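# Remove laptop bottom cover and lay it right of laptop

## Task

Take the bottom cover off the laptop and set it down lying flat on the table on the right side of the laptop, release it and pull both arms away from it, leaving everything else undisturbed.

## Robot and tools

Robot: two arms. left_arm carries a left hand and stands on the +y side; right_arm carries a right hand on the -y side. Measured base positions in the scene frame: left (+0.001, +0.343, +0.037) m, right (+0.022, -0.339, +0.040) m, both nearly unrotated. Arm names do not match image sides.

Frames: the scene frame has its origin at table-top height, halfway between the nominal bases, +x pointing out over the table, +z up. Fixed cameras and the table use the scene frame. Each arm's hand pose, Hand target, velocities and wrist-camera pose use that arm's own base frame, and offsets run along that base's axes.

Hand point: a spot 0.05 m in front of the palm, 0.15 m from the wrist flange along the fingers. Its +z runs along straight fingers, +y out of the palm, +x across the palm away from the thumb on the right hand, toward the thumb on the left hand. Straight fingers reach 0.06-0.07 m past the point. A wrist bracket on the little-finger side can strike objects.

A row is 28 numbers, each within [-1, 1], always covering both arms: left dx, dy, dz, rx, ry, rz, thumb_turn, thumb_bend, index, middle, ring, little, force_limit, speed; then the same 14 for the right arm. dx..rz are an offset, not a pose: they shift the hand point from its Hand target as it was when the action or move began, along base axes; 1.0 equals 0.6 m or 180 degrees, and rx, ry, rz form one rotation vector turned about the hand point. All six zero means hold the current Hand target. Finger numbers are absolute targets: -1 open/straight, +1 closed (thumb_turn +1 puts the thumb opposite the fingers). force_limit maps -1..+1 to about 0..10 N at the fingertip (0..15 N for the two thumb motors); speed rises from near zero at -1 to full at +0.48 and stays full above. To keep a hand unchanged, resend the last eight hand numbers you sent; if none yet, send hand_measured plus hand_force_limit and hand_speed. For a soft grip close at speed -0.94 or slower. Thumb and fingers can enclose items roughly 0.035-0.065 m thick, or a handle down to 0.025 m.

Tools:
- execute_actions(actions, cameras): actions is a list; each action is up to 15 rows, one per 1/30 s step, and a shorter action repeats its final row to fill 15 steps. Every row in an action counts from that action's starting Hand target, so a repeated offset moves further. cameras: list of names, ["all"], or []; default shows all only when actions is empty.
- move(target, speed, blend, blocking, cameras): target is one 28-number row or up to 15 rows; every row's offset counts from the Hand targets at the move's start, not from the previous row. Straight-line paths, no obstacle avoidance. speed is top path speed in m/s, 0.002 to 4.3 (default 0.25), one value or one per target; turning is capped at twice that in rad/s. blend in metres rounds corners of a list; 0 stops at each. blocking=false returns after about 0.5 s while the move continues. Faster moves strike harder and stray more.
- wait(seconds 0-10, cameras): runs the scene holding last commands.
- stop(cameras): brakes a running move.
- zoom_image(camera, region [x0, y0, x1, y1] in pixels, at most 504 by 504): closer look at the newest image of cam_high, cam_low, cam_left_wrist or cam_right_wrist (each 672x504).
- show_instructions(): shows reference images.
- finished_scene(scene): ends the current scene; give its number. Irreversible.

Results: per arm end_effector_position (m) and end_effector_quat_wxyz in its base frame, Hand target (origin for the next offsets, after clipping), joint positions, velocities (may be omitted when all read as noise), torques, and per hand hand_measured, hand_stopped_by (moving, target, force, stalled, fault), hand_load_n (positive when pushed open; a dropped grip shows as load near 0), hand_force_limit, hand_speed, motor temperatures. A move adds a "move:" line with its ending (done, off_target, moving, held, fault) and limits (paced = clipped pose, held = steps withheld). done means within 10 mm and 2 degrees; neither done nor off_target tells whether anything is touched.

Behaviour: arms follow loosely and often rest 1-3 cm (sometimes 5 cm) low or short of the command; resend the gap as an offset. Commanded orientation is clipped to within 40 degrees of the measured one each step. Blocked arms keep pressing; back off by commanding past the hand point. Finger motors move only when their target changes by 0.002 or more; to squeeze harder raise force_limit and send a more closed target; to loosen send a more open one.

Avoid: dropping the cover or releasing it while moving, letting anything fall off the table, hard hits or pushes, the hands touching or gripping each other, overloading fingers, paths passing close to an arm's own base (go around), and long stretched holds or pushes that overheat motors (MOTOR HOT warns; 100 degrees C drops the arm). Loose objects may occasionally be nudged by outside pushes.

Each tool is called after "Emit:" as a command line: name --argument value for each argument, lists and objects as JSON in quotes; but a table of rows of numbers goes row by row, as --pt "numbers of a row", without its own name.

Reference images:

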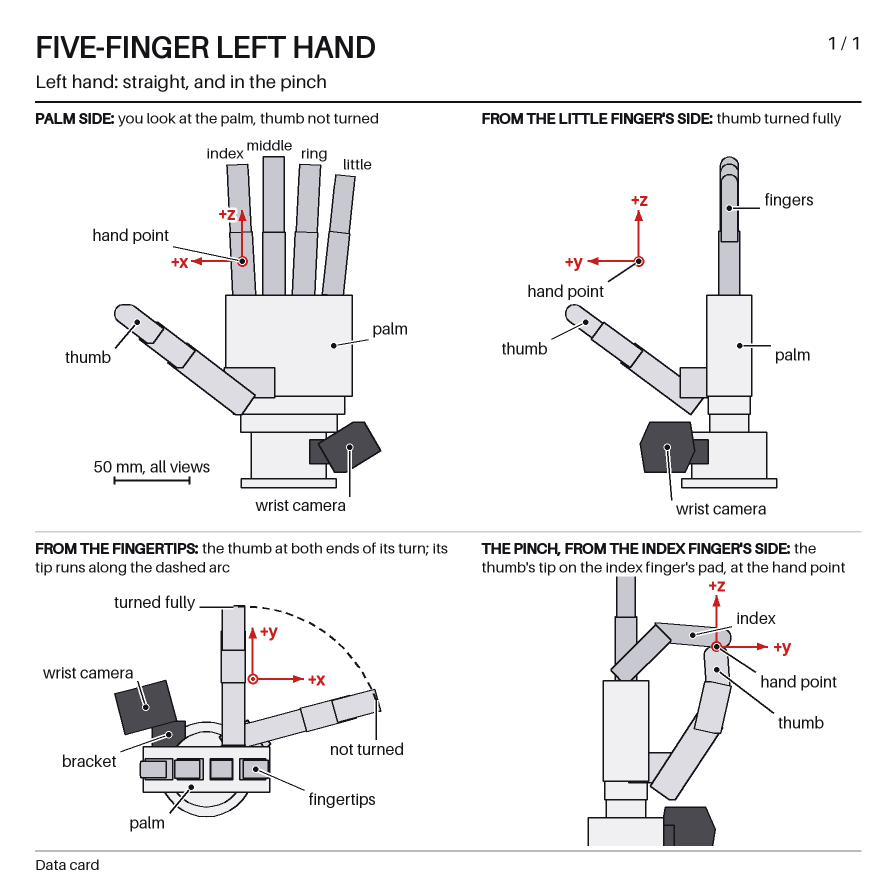

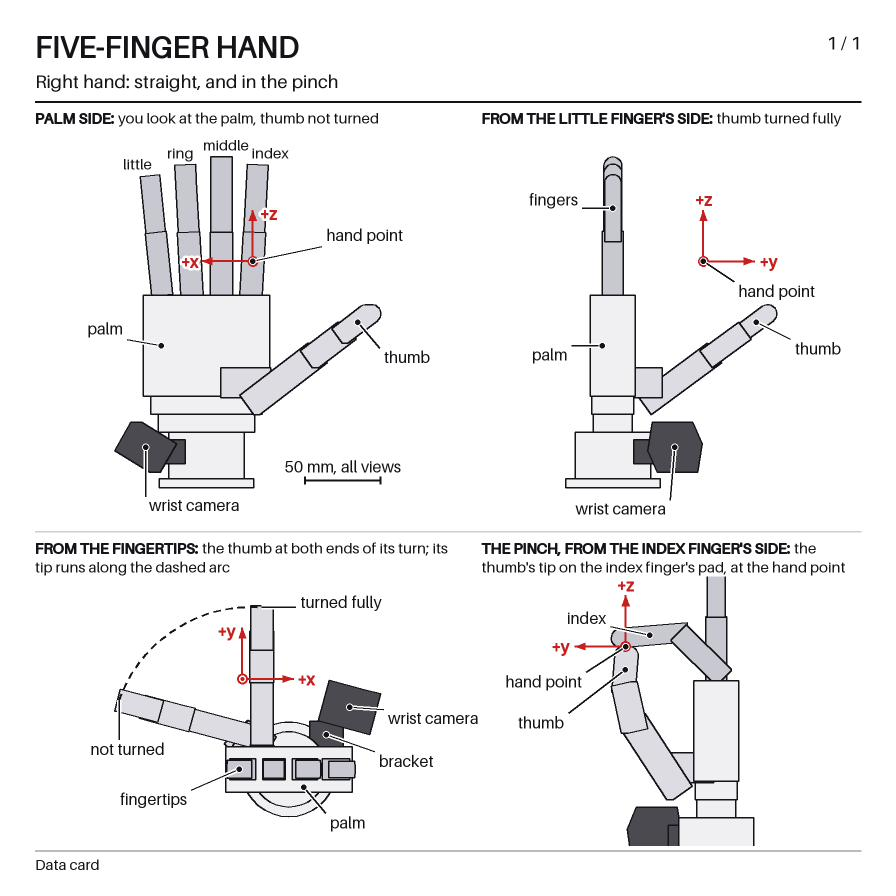

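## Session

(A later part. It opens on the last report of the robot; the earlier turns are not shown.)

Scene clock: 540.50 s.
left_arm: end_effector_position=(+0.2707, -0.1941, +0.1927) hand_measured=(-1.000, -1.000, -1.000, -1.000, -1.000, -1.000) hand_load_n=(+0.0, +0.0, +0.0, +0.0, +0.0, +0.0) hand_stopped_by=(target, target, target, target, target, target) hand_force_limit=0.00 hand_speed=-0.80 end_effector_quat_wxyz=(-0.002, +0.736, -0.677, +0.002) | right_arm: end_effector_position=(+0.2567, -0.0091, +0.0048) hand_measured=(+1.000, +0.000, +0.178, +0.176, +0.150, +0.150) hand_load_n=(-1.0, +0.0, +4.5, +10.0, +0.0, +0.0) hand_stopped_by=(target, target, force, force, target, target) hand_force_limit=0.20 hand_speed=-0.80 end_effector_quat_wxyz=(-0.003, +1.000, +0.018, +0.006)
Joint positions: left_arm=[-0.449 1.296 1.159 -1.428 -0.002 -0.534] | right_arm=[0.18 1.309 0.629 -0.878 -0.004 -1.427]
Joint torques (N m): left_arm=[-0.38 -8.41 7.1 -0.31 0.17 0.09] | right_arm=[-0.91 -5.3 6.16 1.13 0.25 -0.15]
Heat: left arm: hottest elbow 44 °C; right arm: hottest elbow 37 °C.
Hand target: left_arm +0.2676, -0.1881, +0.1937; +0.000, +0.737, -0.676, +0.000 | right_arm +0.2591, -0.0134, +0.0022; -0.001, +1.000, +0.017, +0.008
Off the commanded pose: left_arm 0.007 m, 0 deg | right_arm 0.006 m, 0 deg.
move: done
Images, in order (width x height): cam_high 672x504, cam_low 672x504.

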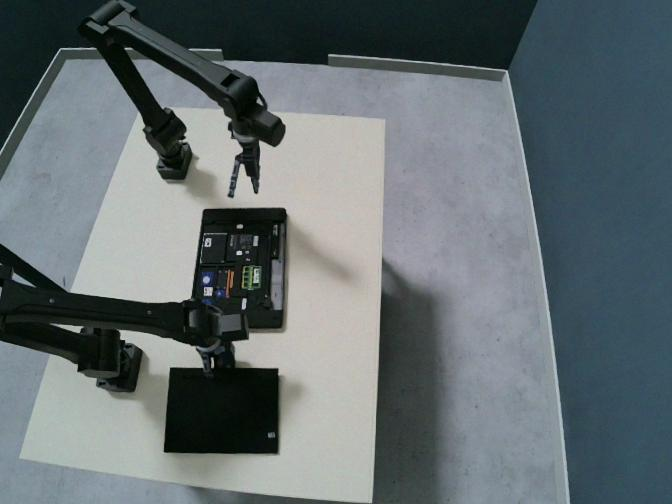

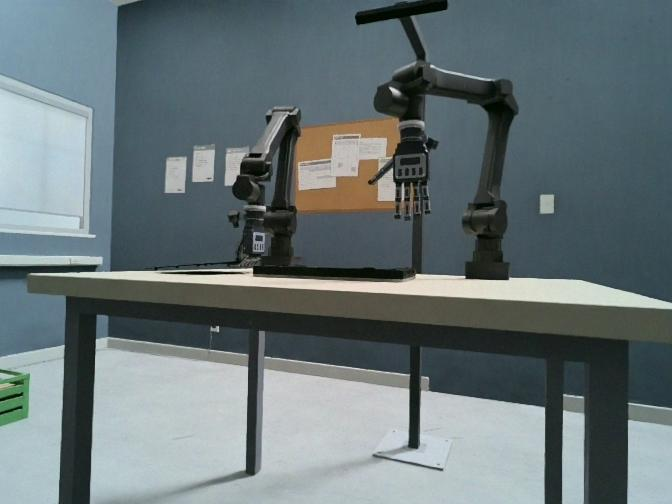

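Emit:
move --pt "0 0 0 0 0 0 -1 -1 -1 -1 -1 -1 0 -0.8 0 0 -0.024 0 0 0 1 0 0.5 0.5 0.15 0.15 0.2 -0.8" --speed 0.04 --cameras '["cam_low","cam_high"]'

Emit:
zoom_image --camera "cam_low" --region '[120, 220, 280, 300]'

Scene clock: 544.97 s.
left_arm: end_effector_position=(+0.2707, -0.1941, +0.1927) hand_measured=(-1.000, -1.000, -1.000, -1.000, -1.000, -1.000) hand_load_n=(+0.0, +0.0, +0.0, +0.0, +0.0, +0.0) hand_stopped_by=(target, target, target, target, target, target) hand_force_limit=0.00 hand_speed=-0.80 end_effector_quat_wxyz=(-0.002, +0.736, -0.677, +0.002) | right_arm: end_effector_position=(+0.2583, -0.0089, -0.0083) hand_measured=(+1.000, +0.000, +0.178, +0.176, +0.150, +0.150) hand_load_n=(-1.0, -0.5, +5.0, +7.0, +0.0, +0.0) hand_stopped_by=(target, target, force, force, target, target) hand_force_limit=0.20 hand_speed=-0.80 end_effector_quat_wxyz=(-0.003, +1.000, +0.018, +0.009)
Joint positions: left_arm=[-0.449 1.296 1.159 -1.428 -0.002 -0.534] | right_arm=[0.18 1.341 0.613 -0.825 -0.003 -1.427]
Joint torques (N m): left_arm=[-0.67 -8.64 7.09 -0.29 0.16 0.1] | right_arm=[-0.91 -5.19 5.75 1.14 0.23 -0.14]
Heat: left arm: hottest elbow 44 °C; right arm: hottest elbow 37 °C.
Hand target: left_arm +0.2676, -0.1881, +0.1937; +0.000, +0.737, -0.676, +0.000 | right_arm +0.2592, -0.0134, -0.0121; -0.001, +1.000, +0.017, +0.008
Off the commanded pose: left_arm 0.007 m, 0 deg | right_arm 0.006 m, 0 deg.
move: done
Images, in order (width x height): cam_high 672x504, cam_low 672x504.

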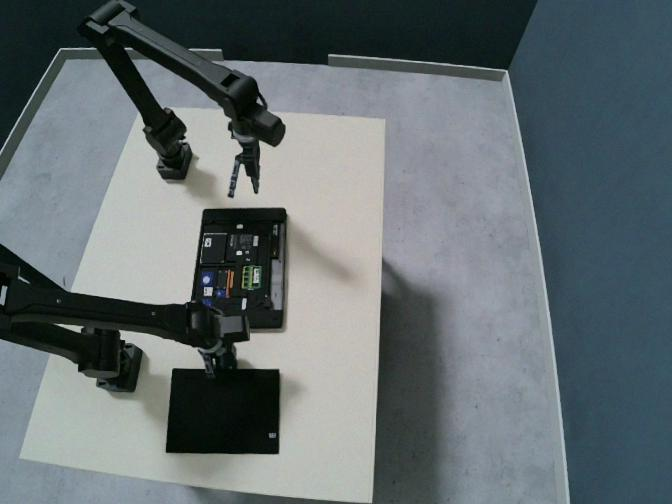

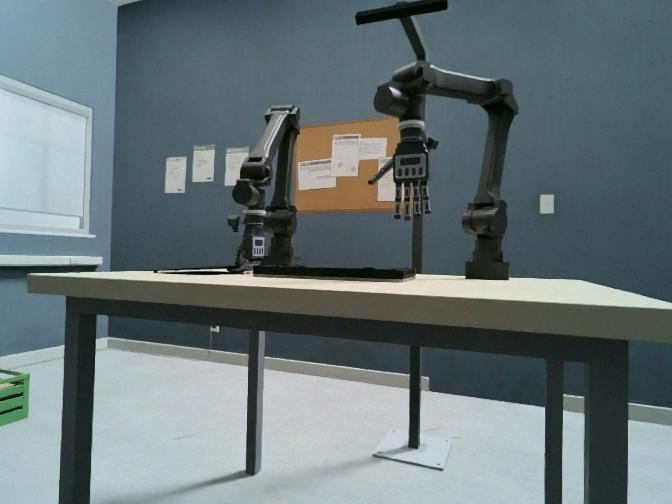

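Scaled by 3.150.

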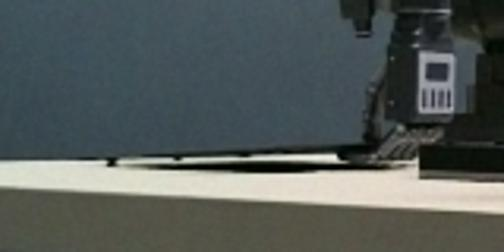

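Emit:
move --pt "0 0 -0.01 0 0 0 -1 -1 -1 -1 -1 -1 0 -0.8 0 0 -0.01 0 0 0 1 0 0.5 0.5 0.15 0.15 0.2 -0.8" --pt "0 0 0 0 0 0 -1 -1 -1 -1 -1 -1 0 -0.8 0 0 -0.01 0 0 0 1 -0.6 0.05 0.05 0.05 0.05 0.2 -0.7" --speed 0.04 --cameras '["cam_low","cam_high","cam_right_wrist"]'

Emit:
zoom_image --camera "cam_low" --region '[120, 220, 280, 300]'

Scene clock: 556.13 s.
left_arm: end_effector_position=(+0.2664, -0.1920, +0.1877) hand_measured=(-1.000, -1.000, -1.000, -1.000, -1.000, -1.000) hand_load_n=(+0.0, +0.0, +0.0, +0.0, +0.0, +0.0) hand_stopped_by=(target, target, target, target, target, target) hand_force_limit=0.00 hand_speed=-0.80 end_effector_quat_wxyz=(+0.000, +0.736, -0.677, -0.005) | right_arm: end_effector_position=(+0.2610, -0.0108, -0.0102) hand_measured=(+1.000, -0.600, +0.050, +0.052, +0.050, +0.050) hand_load_n=(+0.0, -0.5, -2.0, -5.5, -2.0, +0.0) hand_stopped_by=(target, target, target, target, target, target) hand_force_limit=0.20 hand_speed=-0.70 end_effector_quat_wxyz=(+0.002, +1.000, +0.017, +0.016)
Joint positions: left_arm=[-0.449 1.296 1.144 -1.428 -0.002 -0.534] | right_arm=[0.18 1.343 0.607 -0.804 0.009 -1.425]
Joint torques (N m): left_arm=[-0.38 -8.64 8.24 -0.35 0.16 0.08] | right_arm=[-0.91 -4.31 5.61 1.17 -0.32 -0.16]
Heat: left arm: hottest elbow 44 °C; right arm: hottest elbow 36 °C.
Hand target: left_arm +0.2676, -0.1881, +0.1936; +0.000, +0.737, -0.676, +0.000 | right_arm +0.2590, -0.0134, -0.0182; -0.001, +1.000, +0.017, +0.007
Off the commanded pose: left_arm 0.007 m, 1 deg | right_arm 0.009 m, 1 deg.
move: done
camera_calibration:
cam_right_wrist: T_world_to_cam=[[0.266117, -0.963852, -0.0130497, -0.0772438], [-0.824772, -0.234682, 0.514465, 0.212132], [-0.498931, -0.126145, -0.857412, 0.237113], [0, 0, 0, 1]] pos_world=[0.31382, 0.00524274, 0.0931607]
Images, in order (width x height): cam_high 672x504, cam_low 672x504, cam_right_wrist 672x504.

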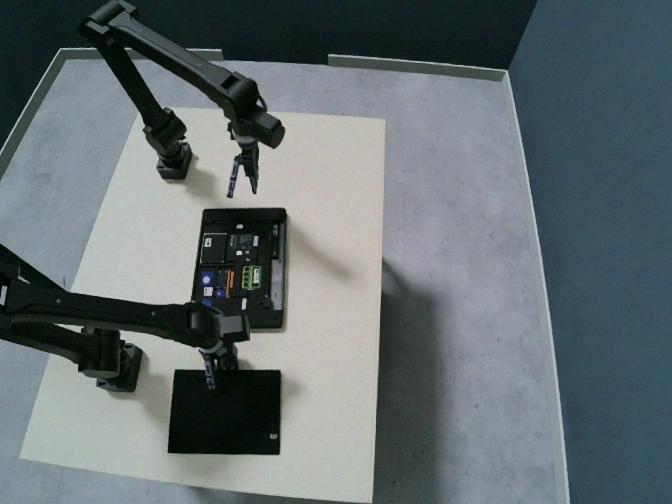

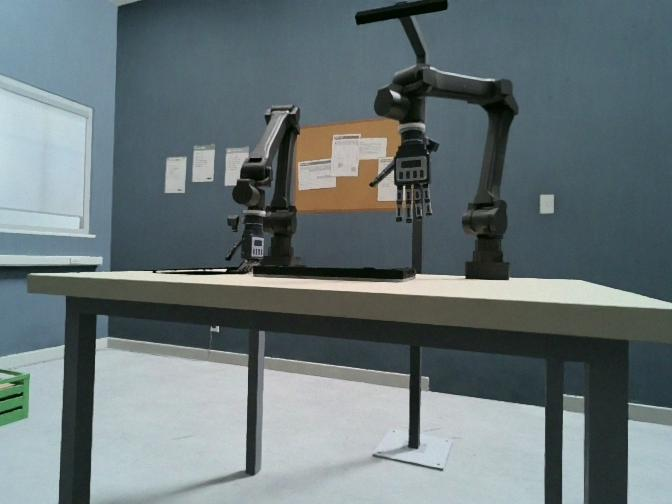

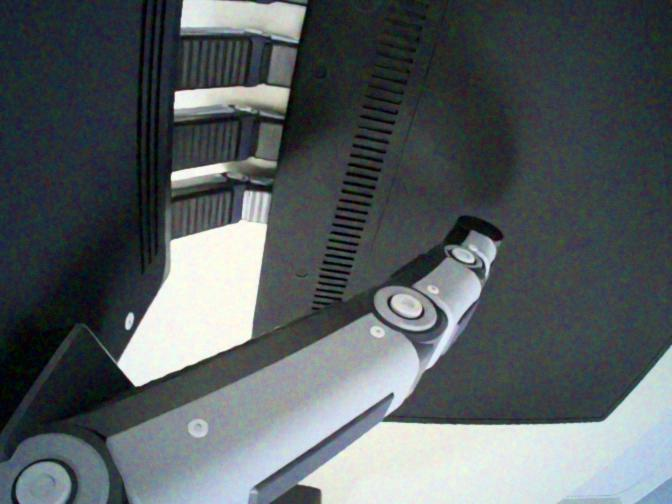

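Scaled by 3.150.

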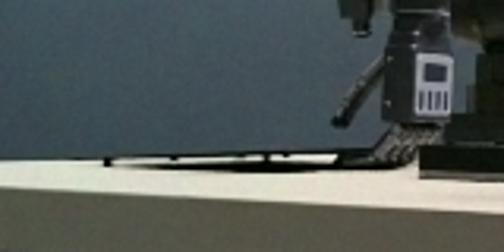

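Emit:
move --pt "0 0 0 0 0 0 -1 -1 -1 -1 -1 -1 0 -0.8 0 0 0.012 0 0 0 1 -0.6 0.05 0.05 0.05 0.05 0.2 -0.7" --pt "0 0 0 0 0 0 -1 -1 -1 -1 -1 -1 0 -0.8 0 0.105 0.016 0 0 0 1 -0.6 0.05 0.05 0.05 0.05 0.2 -0.7" --speed 0.06 --blend '[0.003,0]' --cameras '["cam_low","cam_high","cam_right_wrist"]'

Emit:
zoom_image --camera "cam_low" --region '[120, 220, 280, 300]'

Scene clock: 571.83 s.
left_arm: end_effector_position=(+0.2664, -0.1920, +0.1877) hand_measured=(-1.000, -1.000, -1.000, -1.000, -1.000, -1.000) hand_load_n=(+0.0, +0.0, +0.0, +0.0, +0.0, +0.0) hand_stopped_by=(target, target, target, target, target, target) hand_force_limit=0.00 hand_speed=-0.80 end_effector_quat_wxyz=(+0.000, +0.736, -0.677, -0.005) | right_arm: end_effector_position=(+0.2539, +0.0389, -0.0096) hand_measured=(+1.000, -0.600, +0.050, +0.052, +0.050, +0.050) hand_load_n=(+0.0, +0.0, +0.5, -2.5, -1.5, +0.5) hand_stopped_by=(target, target, target, target, target, target) hand_force_limit=0.20 hand_speed=-0.70 end_effector_quat_wxyz=(+0.004, +1.000, +0.014, +0.011)
Joint positions: left_arm=[-0.449 1.296 1.144 -1.428 -0.002 -0.534] | right_arm=[0.351 1.369 0.632 -0.816 0.015 -1.249]
Joint torques (N m): left_arm=[-0.44 -8.64 8.14 -0.38 0.16 0.1] | right_arm=[1.49 -5.07 7.88 0.18 -0.43 0.11]
Heat: left arm: hottest elbow 45 °C; right arm: hottest elbow 36 °C.
Hand target: left_arm +0.2676, -0.1881, +0.1936; +0.000, +0.737, -0.676, +0.000 | right_arm +0.2590, +0.0496, -0.0086; -0.001, +1.000, +0.017, +0.007
Off the commanded pose: left_arm 0.007 m, 1 deg | right_arm 0.012 m, 1 deg.
move: off_target (right_arm)
camera_calibration:
cam_right_wrist: T_world_to_cam=[[0.260344, -0.965445, -0.0117456, -0.0258627], [-0.820721, -0.227692, 0.523998, 0.216577], [-0.508565, -0.12678, -0.851638, 0.242885], [0, 0, 0, 1]] pos_world=[0.308005, 0.0551366, 0.0930606]
Images, in order (width x height): cam_high 672x504, cam_low 672x504, cam_right_wrist 672x504.

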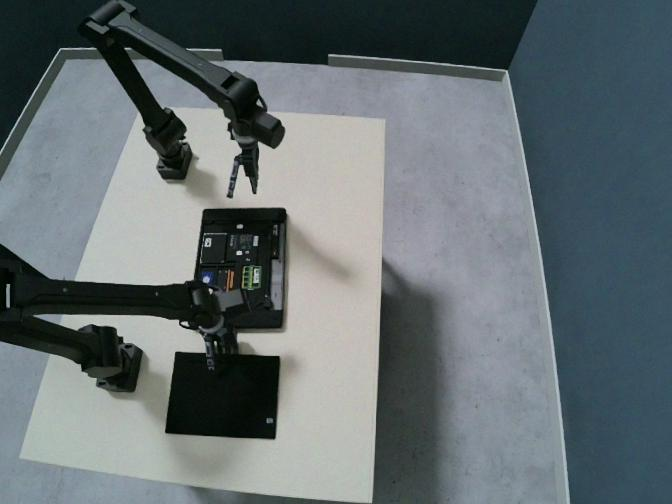

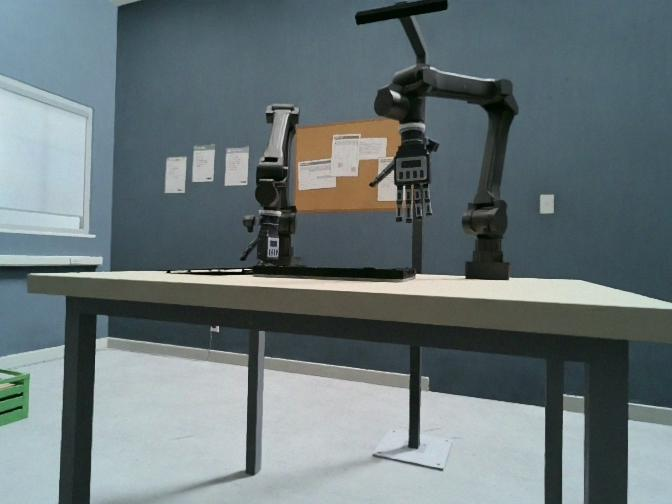

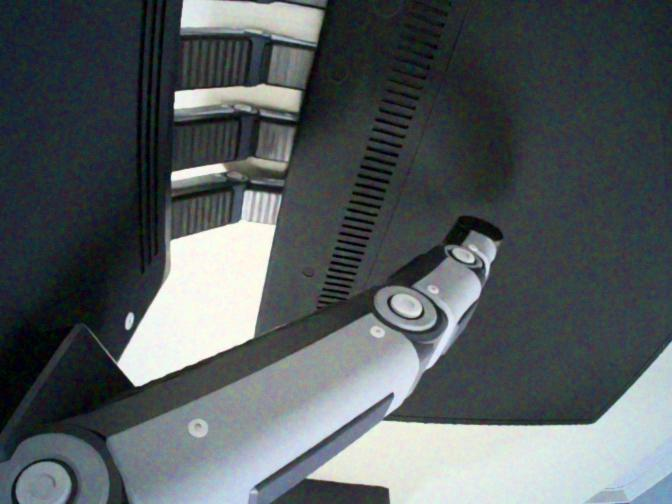

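Scaled by 3.150.

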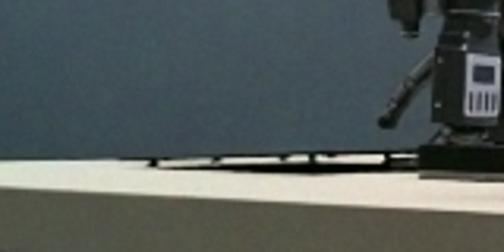

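Emit:
move --pt "0 0 0 0 0 0 -1 -1 -1 -1 -1 -1 0 -0.8 0 0 0.01 0 0 0 1 0 0.05 0.05 0.05 0.05 0.2 -0.5" --pt "0 0 0 0 0 0 -1 -1 -1 -1 -1 -1 0 -0.8 0 0 0.01 0 0 0 1 0 0.5 0.5 0.14 0.14 0 -0.85" --pt "0 0 0 0 0 0 -1 -1 -1 -1 -1 -1 0 -0.8 0 0 0.075 0 0 0 1 0 0.5 0.5 0.14 0.14 0 -0.85" --pt "0 0 0 0 0 0 -1 -1 -1 -1 -1 -1 0 -0.8 0 -0.15 0.075 0 0 0 1 0 0.5 0.5 0.14 0.14 0 -0.85" --speed 0.1 --cameras '["cam_low","cam_high","cam_right_wrist"]'

Scene clock: 604.03 s.
left_arm: end_effector_position=(+0.2664, -0.1920, +0.1877) hand_measured=(-1.000, -1.000, -1.000, -1.000, -1.000, -1.000) hand_load_n=(+0.0, +0.0, +0.0, +0.0, +0.0, +0.0) hand_stopped_by=(target, target, target, target, target, target) hand_force_limit=0.00 hand_speed=-0.80 end_effector_quat_wxyz=(+0.000, +0.736, -0.677, -0.005) | right_arm: end_effector_position=(+0.2609, -0.0361, +0.0334) hand_measured=(+1.000, +0.000, +0.172, +0.172, +0.140, +0.140) hand_load_n=(-0.5, +2.0, +3.5, +10.5, +0.0, +0.0) hand_stopped_by=(target, target, force, force, target, target) hand_force_limit=0.00 hand_speed=-0.85 end_effector_quat_wxyz=(-0.002, +1.000, +0.018, +0.008)
Joint positions: left_arm=[-0.449 1.296 1.144 -1.428 -0.002 -0.534] | right_arm=[0.086 1.25 0.67 -0.976 -0.003 -1.52]
Joint torques (N m): left_arm=[-0.5 -8.7 8.2 -0.39 0.14 0.1] | right_arm=[-0.91 -6.59 6.74 0.02 0.16 -0.14]
Heat: left arm: hottest elbow 45 °C; right arm: hottest elbow 37 °C.
Hand target: left_arm +0.2676, -0.1881, +0.1936; +0.000, +0.737, -0.676, +0.000 | right_arm +0.2591, -0.0405, +0.0365; -0.001, +1.000, +0.017, +0.008
Off the commanded pose: left_arm 0.007 m, 1 deg | right_arm 0.006 m, 0 deg.
move: done; target 2's new numbers were sent with right_arm's hand 0.014 m and 1 deg from that target
camera_calibration:
cam_right_wrist: T_world_to_cam=[[0.266755, -0.96344, -0.0249879, -0.100662], [-0.815856, -0.239542, 0.526307, 0.180915], [-0.513051, -0.120008, -0.849927, 0.274935], [0, 0, 0, 1]] pos_world=[0.315509, -0.0206509, 0.135942]
Images, in order (width x height): cam_high 672x504, cam_low 672x504, cam_right_wrist 672x504.

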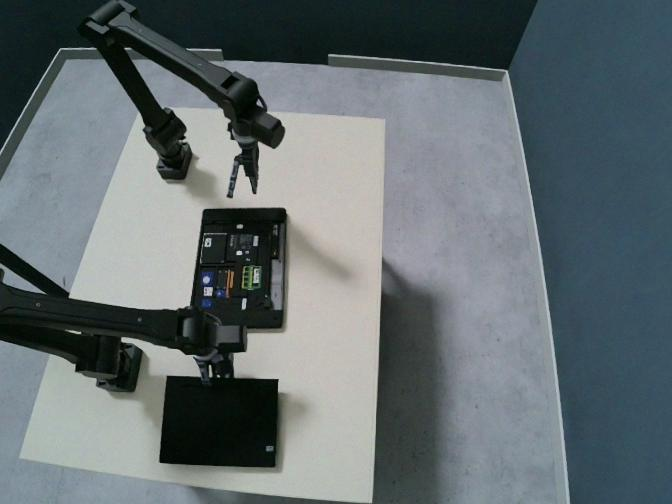

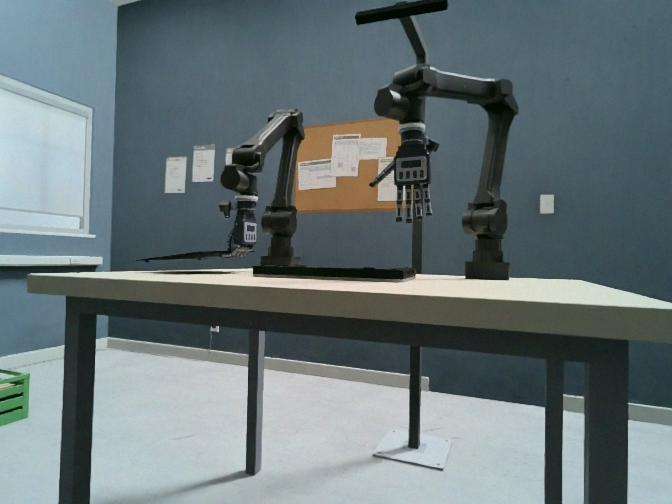

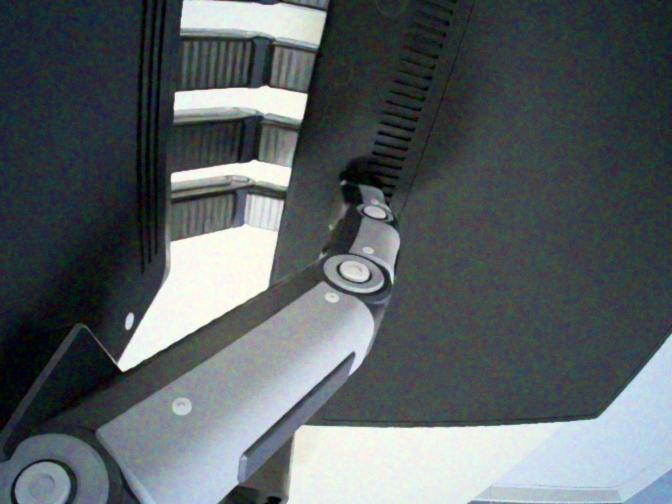

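Emit:
move --pt "0 0 0 0 0 0 -1 -1 -1 -1 -1 -1 0 -0.8 0 -0.045 -0.05 0 0 0 1 0 0.5 0.5 0.14 0.14 0 -0.85" --pt "0 0 0 0 0 0 -1 -1 -1 -1 -1 -1 0 -0.8 0 -0.045 -0.078 0 0 0 1 0 0.5 0.5 0.14 0.14 0 -0.85" --pt "0 0 0 0 0 0 -1 -1 -1 -1 -1 -1 0 -0.8 0 -0.045 -0.078 0 0 0 1 -0.7 0.1 0.1 0.1 0.1 0 -0.7" --speed 0.08 --blend '[0.01,0,0]' --cameras '["cam_low","cam_high","cam_right_wrist"]'

Emit:
zoom_image --camera "cam_low" --region '[120, 220, 280, 300]'

Scene clock: 618.97 s.
left_arm: end_effector_position=(+0.2664, -0.1920, +0.1877) hand_measured=(-1.000, -1.000, -1.000, -1.000, -1.000, -1.000) hand_load_n=(+0.0, +0.0, +0.0, +0.0, +0.0, +0.0) hand_stopped_by=(target, target, target, target, target, target) hand_force_limit=0.00 hand_speed=-0.80 end_effector_quat_wxyz=(+0.000, +0.736, -0.677, -0.005) | right_arm: end_effector_position=(+0.2587, -0.0633, -0.0068) hand_measured=(+1.000, -0.700, +0.100, +0.100, +0.100, +0.100) hand_load_n=(+0.0, +0.0, +0.5, +0.0, +0.0, +0.0) hand_stopped_by=(target, target, target, target, target, target) hand_force_limit=0.00 hand_speed=-0.70 end_effector_quat_wxyz=(-0.002, +1.000, +0.017, +0.009)
Joint positions: left_arm=[-0.449 1.296 1.144 -1.428 -0.002 -0.534] | right_arm=[-0.008 1.326 0.605 -0.832 -0.004 -1.614]
Joint torques (N m): left_arm=[-0.5 -8.7 8.18 -0.38 0.16 0.11] | right_arm=[-0.97 -5.13 5.85 1.07 0.13 -0.16]
Heat: left arm: hottest elbow 46 °C; right arm: hottest elbow 36 °C.
Hand target: left_arm +0.2676, -0.1881, +0.1936; +0.000, +0.737, -0.676, +0.000 | right_arm +0.2590, -0.0674, -0.0104; -0.001, +1.000, +0.017, +0.007
Off the commanded pose: left_arm 0.007 m, 1 deg | right_arm 0.006 m, 0 deg.
move: done; blend cut to 0.0084 m at target 1
camera_calibration:
cam_right_wrist: T_world_to_cam=[[0.266068, -0.963649, -0.024276, -0.127091], [-0.816817, -0.238757, 0.525172, 0.193941], [-0.511877, -0.119902, -0.85065, 0.23615], [0, 0, 0, 1]] pos_world=[0.313109, -0.0478516, 0.0959435]
Images, in order (width x height): cam_high 672x504, cam_low 672x504, cam_right_wrist 672x504.

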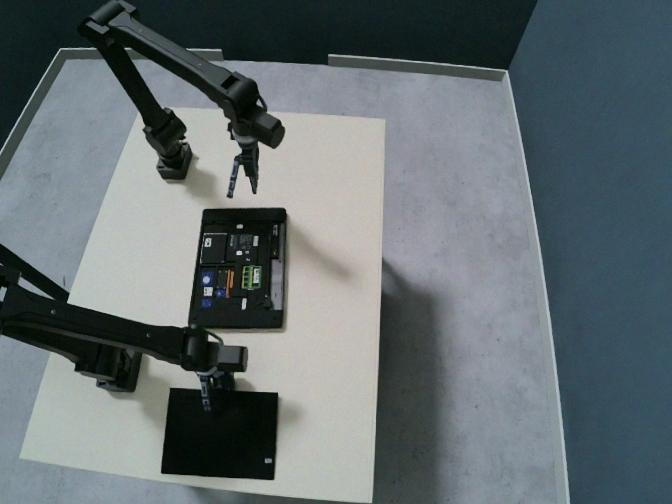

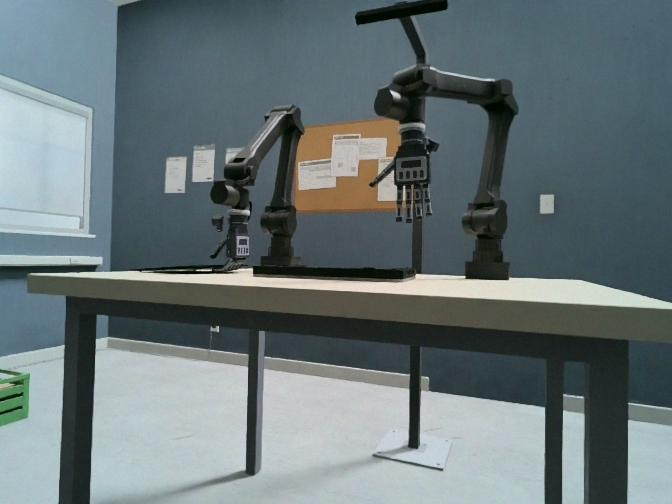

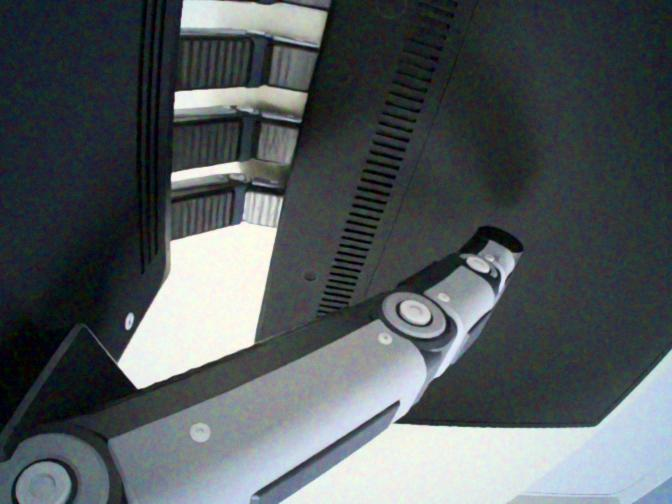

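Scaled by 3.150.

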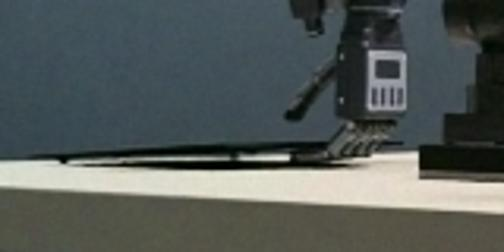

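Emit:
execute_actions --actions '[[[0,0,0,0,0,0,-1,-1,-1,-1,-1,-1,0,-0.8,0,0,0.012,0,0,0,1,-0.7,0.1,0.1,0.1,0.1,0,-0.7]],[[0,0,0,0,0,0,-1,-1,-1,-1,-1,-1,0,-0.8,0,0,0.012,0,0,0,1,-0.7,0,0,0,0,0,-0.85]],[[0,0,0,0,0,0,-1,-1,-1,-1,-1,-1,0,-0.8,0,0,0.0117,0,0,0,1,-0.7,-0.1,-0.1,-0.1,-0.1,0,-0.85]],[[0,0,0,0,0,0,-1,-1,-1,-1,-1,-1,0,-0.8,0,0,0.011,0,0,0,1,-0.7,-0.2,-0.2,-0.2,-0.2,0,-0.85]],[[0,0,0,0,0,0,-1,-1,-1,-1,-1,-1,0,-0.8,0,0,0.0097,0,0,0,1,-0.7,-0.3,-0.3,-0.3,-0.3,0,-0.85]],[[0,0,0,0,0,0,-1,-1,-1,-1,-1,-1,0,-0.8,0,0,0.0083,0,0,0,1,-0.7,-0.4,-0.4,-0.4,-0.4,0,-0.85]],[[0,0,0,0,0,0,-1,-1,-1,-1,-1,-1,0,-0.8,0,0,0.0073,0,0,0,1,-0.7,-0.5,-0.5,-0.5,-0.5,0,-0.85]]]' --cameras '["cam_low","cam_high","cam_right_wrist"]'

Emit:
zoom_image --camera "cam_low" --region '[120, 220, 280, 300]'

Scene clock: 633.90 s.
left_arm: end_effector_position=(+0.2664, -0.1920, +0.1877) hand_measured=(-1.000, -1.000, -1.000, -1.000, -1.000, -1.000) hand_load_n=(+0.0, +0.0, +0.0, +0.0, +0.0, +0.0) hand_stopped_by=(target, target, target, target, target, target) hand_force_limit=0.00 hand_speed=-0.80 end_effector_quat_wxyz=(+0.000, +0.736, -0.677, -0.005) | right_arm: end_effector_position=(+0.2509, -0.0667, +0.0269) hand_measured=(+1.000, -0.700, -0.500, -0.500, -0.500, -0.500) hand_load_n=(+0.0, +0.0, +0.0, -2.5, +0.0, +0.0) hand_stopped_by=(target, target, target, target, target, target) hand_force_limit=0.00 hand_speed=-0.85 end_effector_quat_wxyz=(+0.004, +1.000, +0.017, +0.002)
Joint positions: left_arm=[-0.449 1.296 1.144 -1.428 -0.002 -0.534] | right_arm=[-0.013 1.241 0.64 -0.965 0.007 -1.617]
Joint torques (N m): left_arm=[-0.56 -9 8.18 -0.35 0.16 0.1] | right_arm=[-0.56 -5.3 8.44 0.06 -0.34 -0.12]
Heat: left arm: hottest elbow 46 °C; right arm: hottest elbow 36 °C.
Hand target: left_arm +0.2676, -0.1881, +0.1936; +0.000, +0.737, -0.676, +0.000 | right_arm +0.2590, -0.0674, +0.0328; -0.001, +1.000, +0.017, +0.007
Off the commanded pose: left_arm 0.007 m, 1 deg | right_arm 0.010 m, 1 deg.
camera_calibration:
cam_right_wrist: T_world_to_cam=[[0.264885, -0.964135, -0.0167164, -0.127424], [-0.810277, -0.231946, 0.538194, 0.167556], [-0.522769, -0.129015, -0.842655, 0.262217], [0, 0, 0, 1]] pos_world=[0.306598, -0.0501606, 0.128651]
Images, in order (width x height): cam_high 672x504, cam_low 672x504, cam_right_wrist 672x504.

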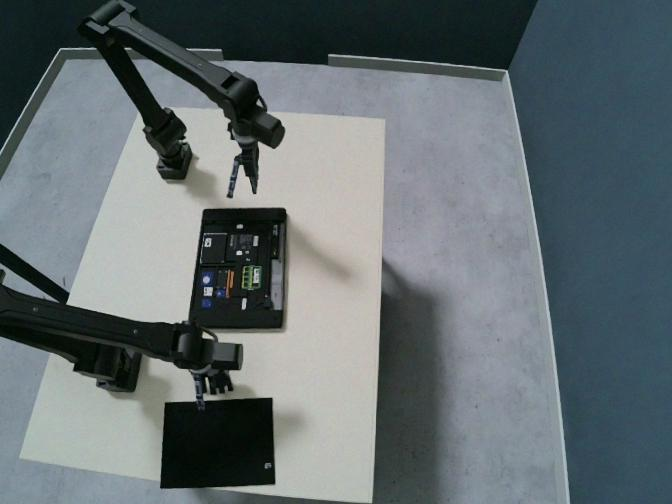

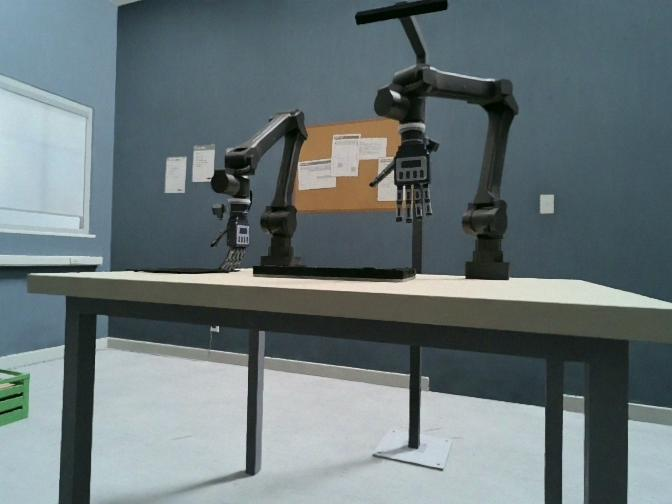

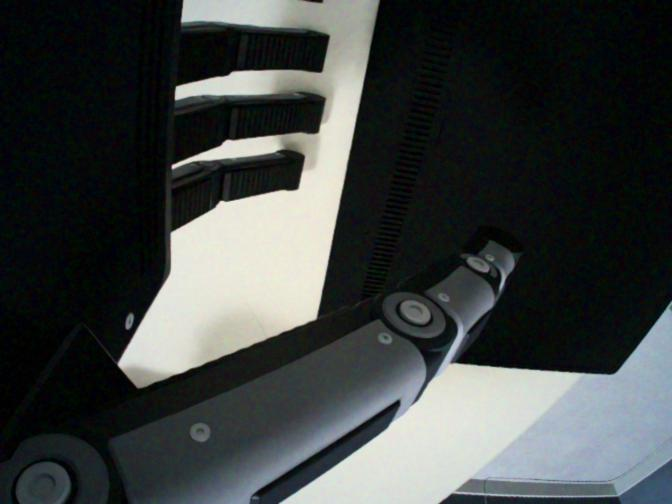

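Scaled by 3.150.

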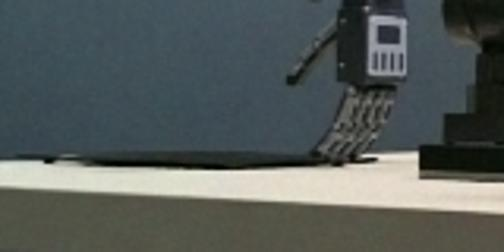

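Emit:
zoom_image --camera "cam_high" --region '[120, 350, 320, 504]'

Scaled by 2.520.

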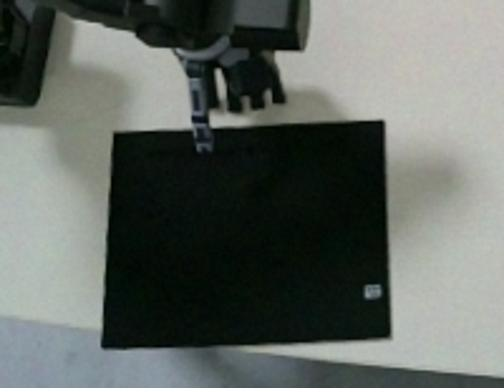

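Emit:
move --pt "0 0 0 0 0 0 -1 -1 -1 -1 -1 -1 0 -0.8 0 0.01 0.06 0 0 0 1 -1 -0.5 -0.5 -0.5 -0.5 0 -0.5" --pt "0 0 0 0 0 0 -1 -1 -1 -1 -1 -1 0 -0.8 0 -0.09 0.06 0 0 -0.11 1 -1 -0.5 -0.5 -0.5 -0.5 0 -0.5" --pt "0 0 0 0 0 0 -1 -1 -1 -1 -1 -1 0 -0.8 0 -0.09 0.012 0 0 -0.11 1 -1 -0.5 -0.5 -0.5 -0.5 0 -0.5" --speed 0.1 --blend '[0.01,0.01,0]' --cameras '["cam_low","cam_high","cam_right_wrist"]'

Emit:
zoom_image --camera "cam_low" --region '[120, 220, 280, 300]'

Scene clock: 656.33 s.
left_arm: end_effector_position=(+0.2664, -0.1920, +0.1877) hand_measured=(-1.000, -1.000, -1.000, -1.000, -1.000, -1.000) hand_load_n=(+0.0, +0.0, +0.0, +0.0, +0.0, +0.0) hand_stopped_by=(target, target, target, target, target, target) hand_force_limit=0.00 hand_speed=-0.80 end_effector_quat_wxyz=(+0.000, +0.736, -0.677, -0.005) | right_arm: end_effector_position=(+0.2611, -0.1186, +0.0453) hand_measured=(+1.000, -1.000, -0.500, -0.500, -0.500, -0.500) hand_load_n=(+0.0, +0.0, +0.0, +0.5, +0.0, +0.0) hand_stopped_by=(target, target, target, target, target, target) hand_force_limit=0.00 hand_speed=-0.50 end_effector_quat_wxyz=(+0.001, +0.990, -0.143, +0.010)
Joint positions: left_arm=[-0.449 1.296 1.144 -1.428 -0.002 -0.534] | right_arm=[-0.221 1.295 0.746 -1.002 0 -1.504]
Joint torques (N m): left_arm=[-0.73 -8.7 8.21 -0.36 0.16 0.09] | right_arm=[-0.91 -5.48 6.49 1.07 0.05 0.09]
Heat: left arm: hottest elbow 46 °C; right arm: hottest elbow 36 °C.
Hand target: left_arm +0.2676, -0.1881, +0.1936; +0.000, +0.737, -0.676, +0.000 | right_arm +0.2591, -0.1214, +0.0400; +0.000, +0.988, -0.156, +0.008
Off the commanded pose: left_arm 0.007 m, 1 deg | right_arm 0.006 m, 1 deg.
move: done
camera_calibration:
cam_right_wrist: T_world_to_cam=[[-0.0525169, -0.998381, -0.021868, -0.100852], [-0.85172, 0.0333482, 0.522934, 0.196803], [-0.521358, 0.0460883, -0.852092, 0.29723], [0, 0, 0, 1]] pos_world=[0.317289, -0.12095, 0.148147]
Images, in order (width x height): cam_high 672x504, cam_low 672x504, cam_right_wrist 672x504.

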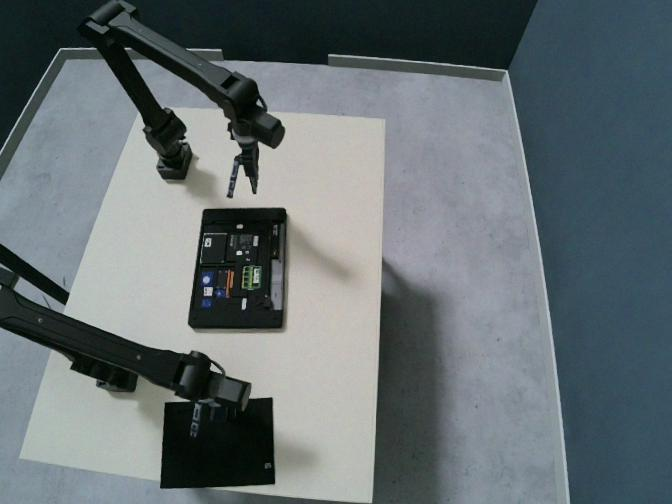

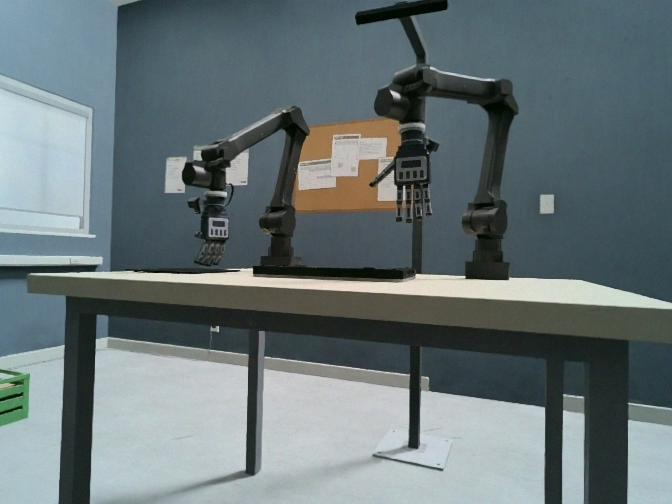

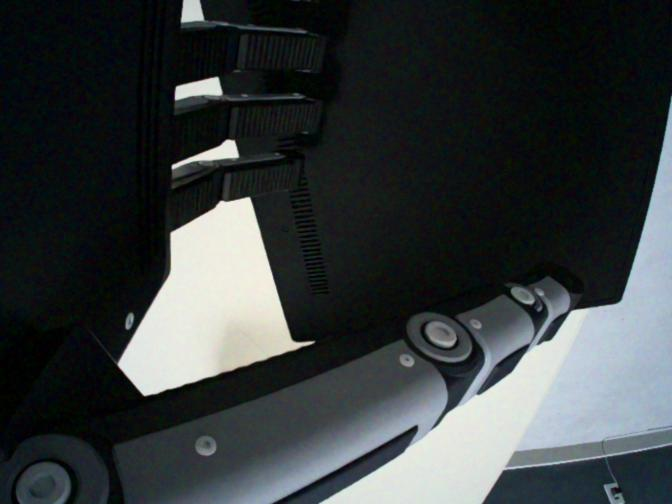

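Scaled by 3.150.

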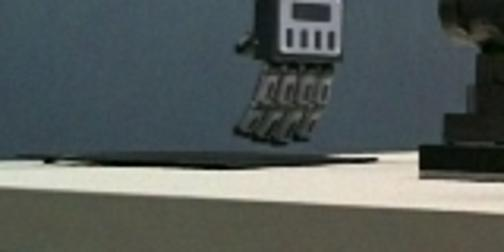

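Emit:
move --pt "0 0 0 0 0 0 -1 -1 -1 -1 -1 -1 0 -0.8 0 0 -0.045 0 0 0 1 -1 -0.5 -0.5 -0.5 -0.5 0 -0.5" --pt "0 0 0 0 0 0 -1 -1 -1 -1 -1 -1 0 -0.8 0.01 0.12 -0.045 0 0 0 1 -1 -0.5 -0.5 -0.5 -0.5 0 -0.5" --speed 0.08 --cameras '["cam_low","cam_high","cam_right_wrist"]'

Emit:
zoom_image --camera "cam_low" --region '[120, 220, 280, 300]'

Emit:
zoom_image --camera "cam_high" --region '[120, 350, 320, 504]'

Scene clock: 668.00 s.
left_arm: end_effector_position=(+0.2664, -0.1920, +0.1877) hand_measured=(-1.000, -1.000, -1.000, -1.000, -1.000, -1.000) hand_load_n=(+0.0, +0.0, +0.0, +0.0, +0.0, +0.0) hand_stopped_by=(target, target, target, target, target, target) hand_force_limit=0.00 hand_speed=-0.80 end_effector_quat_wxyz=(+0.000, +0.736, -0.677, -0.005) | right_arm: end_effector_position=(+0.2724, -0.0637, +0.0301) hand_measured=(+1.000, -1.000, -0.500, -0.498, -0.500, -0.500) hand_load_n=(+0.0, +0.0, +0.0, -10.0, +0.0, +0.0) hand_stopped_by=(target, target, target, target, target, target) hand_force_limit=0.00 hand_speed=-0.50 end_effector_quat_wxyz=(+0.011, +0.987, -0.159, +0.026)
Joint positions: left_arm=[-0.449 1.296 1.144 -1.428 -0.002 -0.534] | right_arm=[-0.032 1.317 0.718 -0.923 0.029 -1.283]
Joint torques (N m): left_arm=[-0.62 -8.59 8.18 -0.42 0.15 0.09] | right_arm=[2.02 -4.19 4.96 1.48 -1.02 0.17]
Heat: left arm: hottest elbow 46 °C; right arm: hottest elbow 36 °C.
Hand target: left_arm +0.2676, -0.1881, +0.1936; +0.000, +0.737, -0.676, +0.000 | right_arm +0.2650, -0.0495, +0.0130; +0.000, +0.988, -0.156, +0.008
Off the commanded pose: left_arm 0.007 m, 1 deg | right_arm 0.023 m, 2 deg.
move: off_target (right_arm)
camera_calibration:
cam_right_wrist: T_world_to_cam=[[-0.0846882, -0.996406, 0.00146007, -0.0376445], [-0.864018, 0.0741657, 0.497968, 0.219389], [-0.496287, 0.0409105, -0.867194, 0.28088], [0, 0, 0, 1]] pos_world=[0.325765, -0.0652713, 0.134384]
Images, in order (width x height): cam_high 672x504, cam_low 672x504, cam_right_wrist 672x504.

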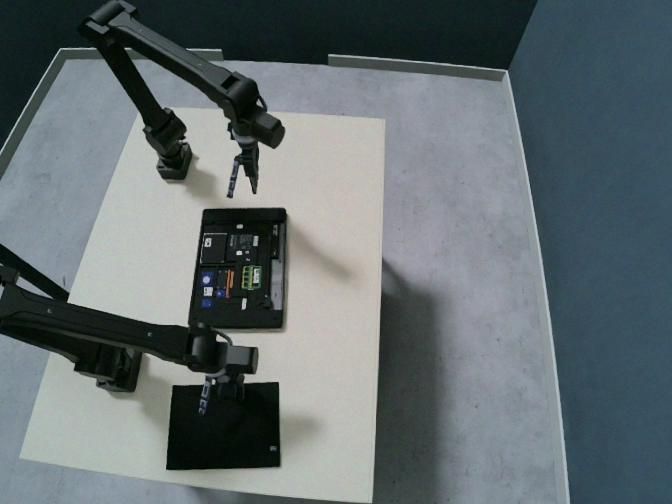

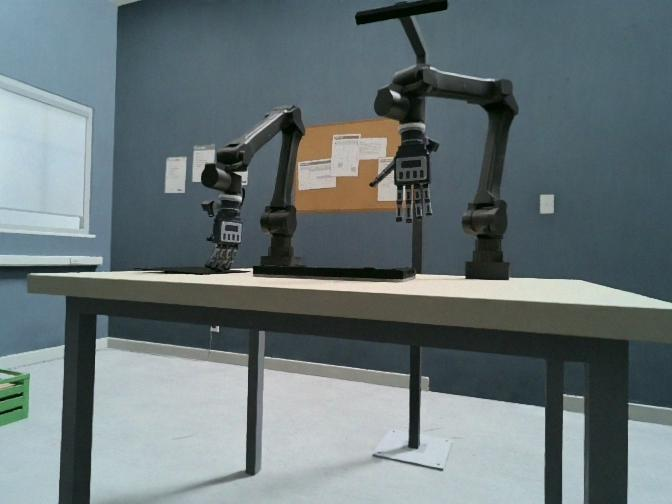

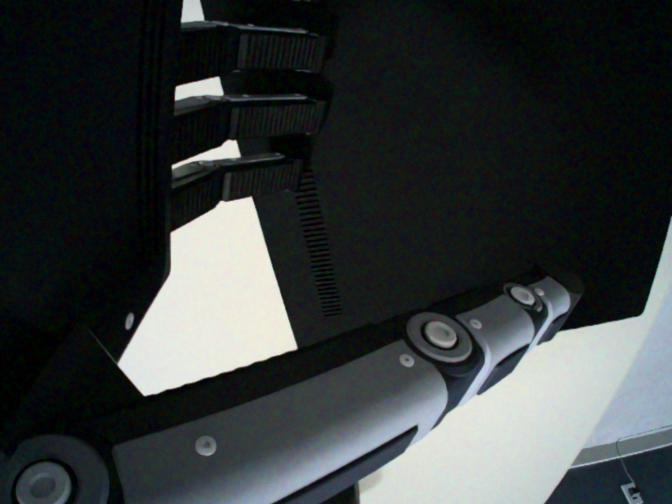

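Scaled by 3.150.

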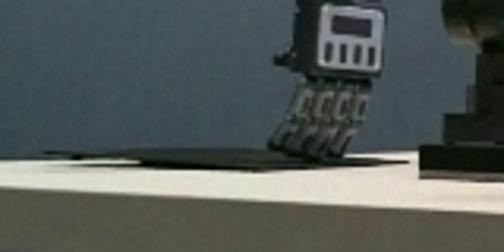

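Scaled by 2.520.

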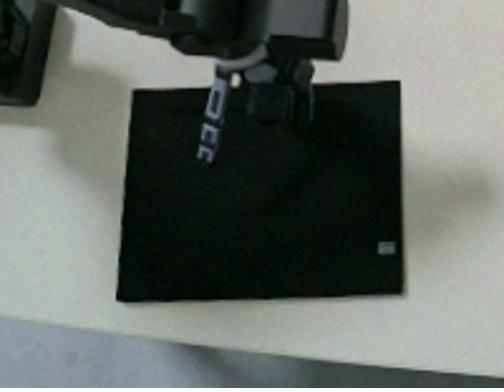

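Emit:
move --pt "0 0 0 0 0 0 -1 -1 -1 -1 -1 -1 0 -0.8 0 0 0.05 0 0 0 1 -1 -0.5 -0.5 -0.5 -0.5 0 -0.5" --pt "0 0.15 0 0 0 0 -1 -1 -1 -1 -1 -1 0 -0.8 0 0.15 0.25 0 0 0.1 1 -1 -0.5 -0.5 -0.5 -0.5 0 -0.5" --speed 0.15 --blend 0.01 --cameras '["cam_low","cam_high"]'

Emit:
zoom_image --camera "cam_low" --region '[120, 220, 440, 300]'

Scene clock: 676.80 s.
left_arm: end_effector_position=(+0.2721, -0.1033, +0.1918) hand_measured=(-1.000, -1.000, -1.000, -1.000, -1.000, -1.000) hand_load_n=(+0.0, +0.0, +0.0, +0.0, +0.0, +0.0) hand_stopped_by=(target, target, target, target, target, target) hand_force_limit=0.00 hand_speed=-0.80 end_effector_quat_wxyz=(-0.001, +0.736, -0.677, +0.000) | right_arm: end_effector_position=(+0.2563, +0.0332, +0.1495) hand_measured=(+1.000, -1.000, -0.500, -0.500, -0.500, -0.500) hand_load_n=(+0.0, +0.0, +0.0, +0.0, +0.0, +0.0) hand_stopped_by=(target, target, target, target, target, target) hand_force_limit=0.00 hand_speed=-0.50 end_effector_quat_wxyz=(+0.003, +1.000, +0.000, -0.006)
Joint positions: left_arm=[-0.202 1.225 1.094 -1.439 -0.002 -0.286] | right_arm=[0.318 1.162 0.929 -1.351 0.003 -1.253]
Joint torques (N m): left_arm=[-0.32 -7.82 7.2 -0.39 0.15 0.09] | right_arm=[1.08 -5.83 10.84 -0.08 0.07 0.07]
Heat: left arm: hottest elbow 46 °C; right arm: hottest elbow 36 °C.
Hand target: left_arm +0.2677, -0.0981, +0.1937; +0.000, +0.737, -0.676, +0.000 | right_arm +0.2651, +0.0406, +0.1630; -0.001, +1.000, +0.001, +0.007
Off the commanded pose: left_arm 0.007 m, 0 deg | right_arm 0.018 m, 2 deg.
move: off_target (right_arm)
Images, in order (width x height): cam_high 672x504, cam_low 672x504.

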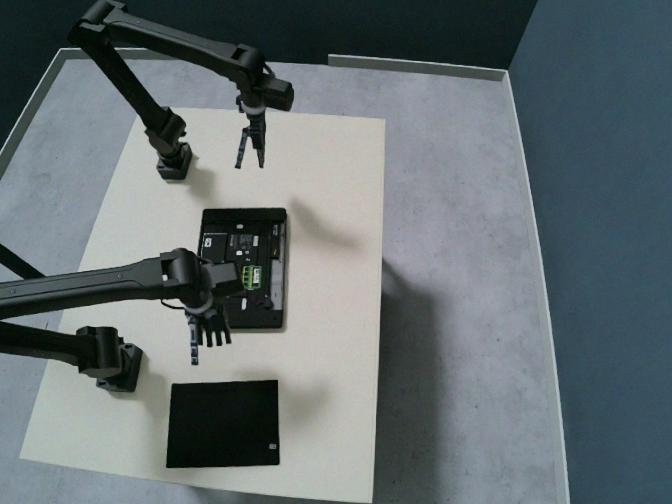

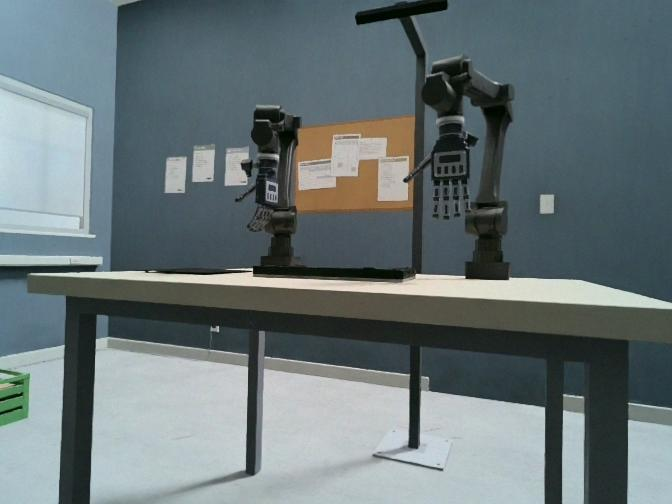

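Scaled by 1.575.

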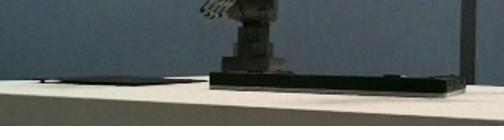

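Emit:
finished_scene --scene 1

The scene is finished: the task was done.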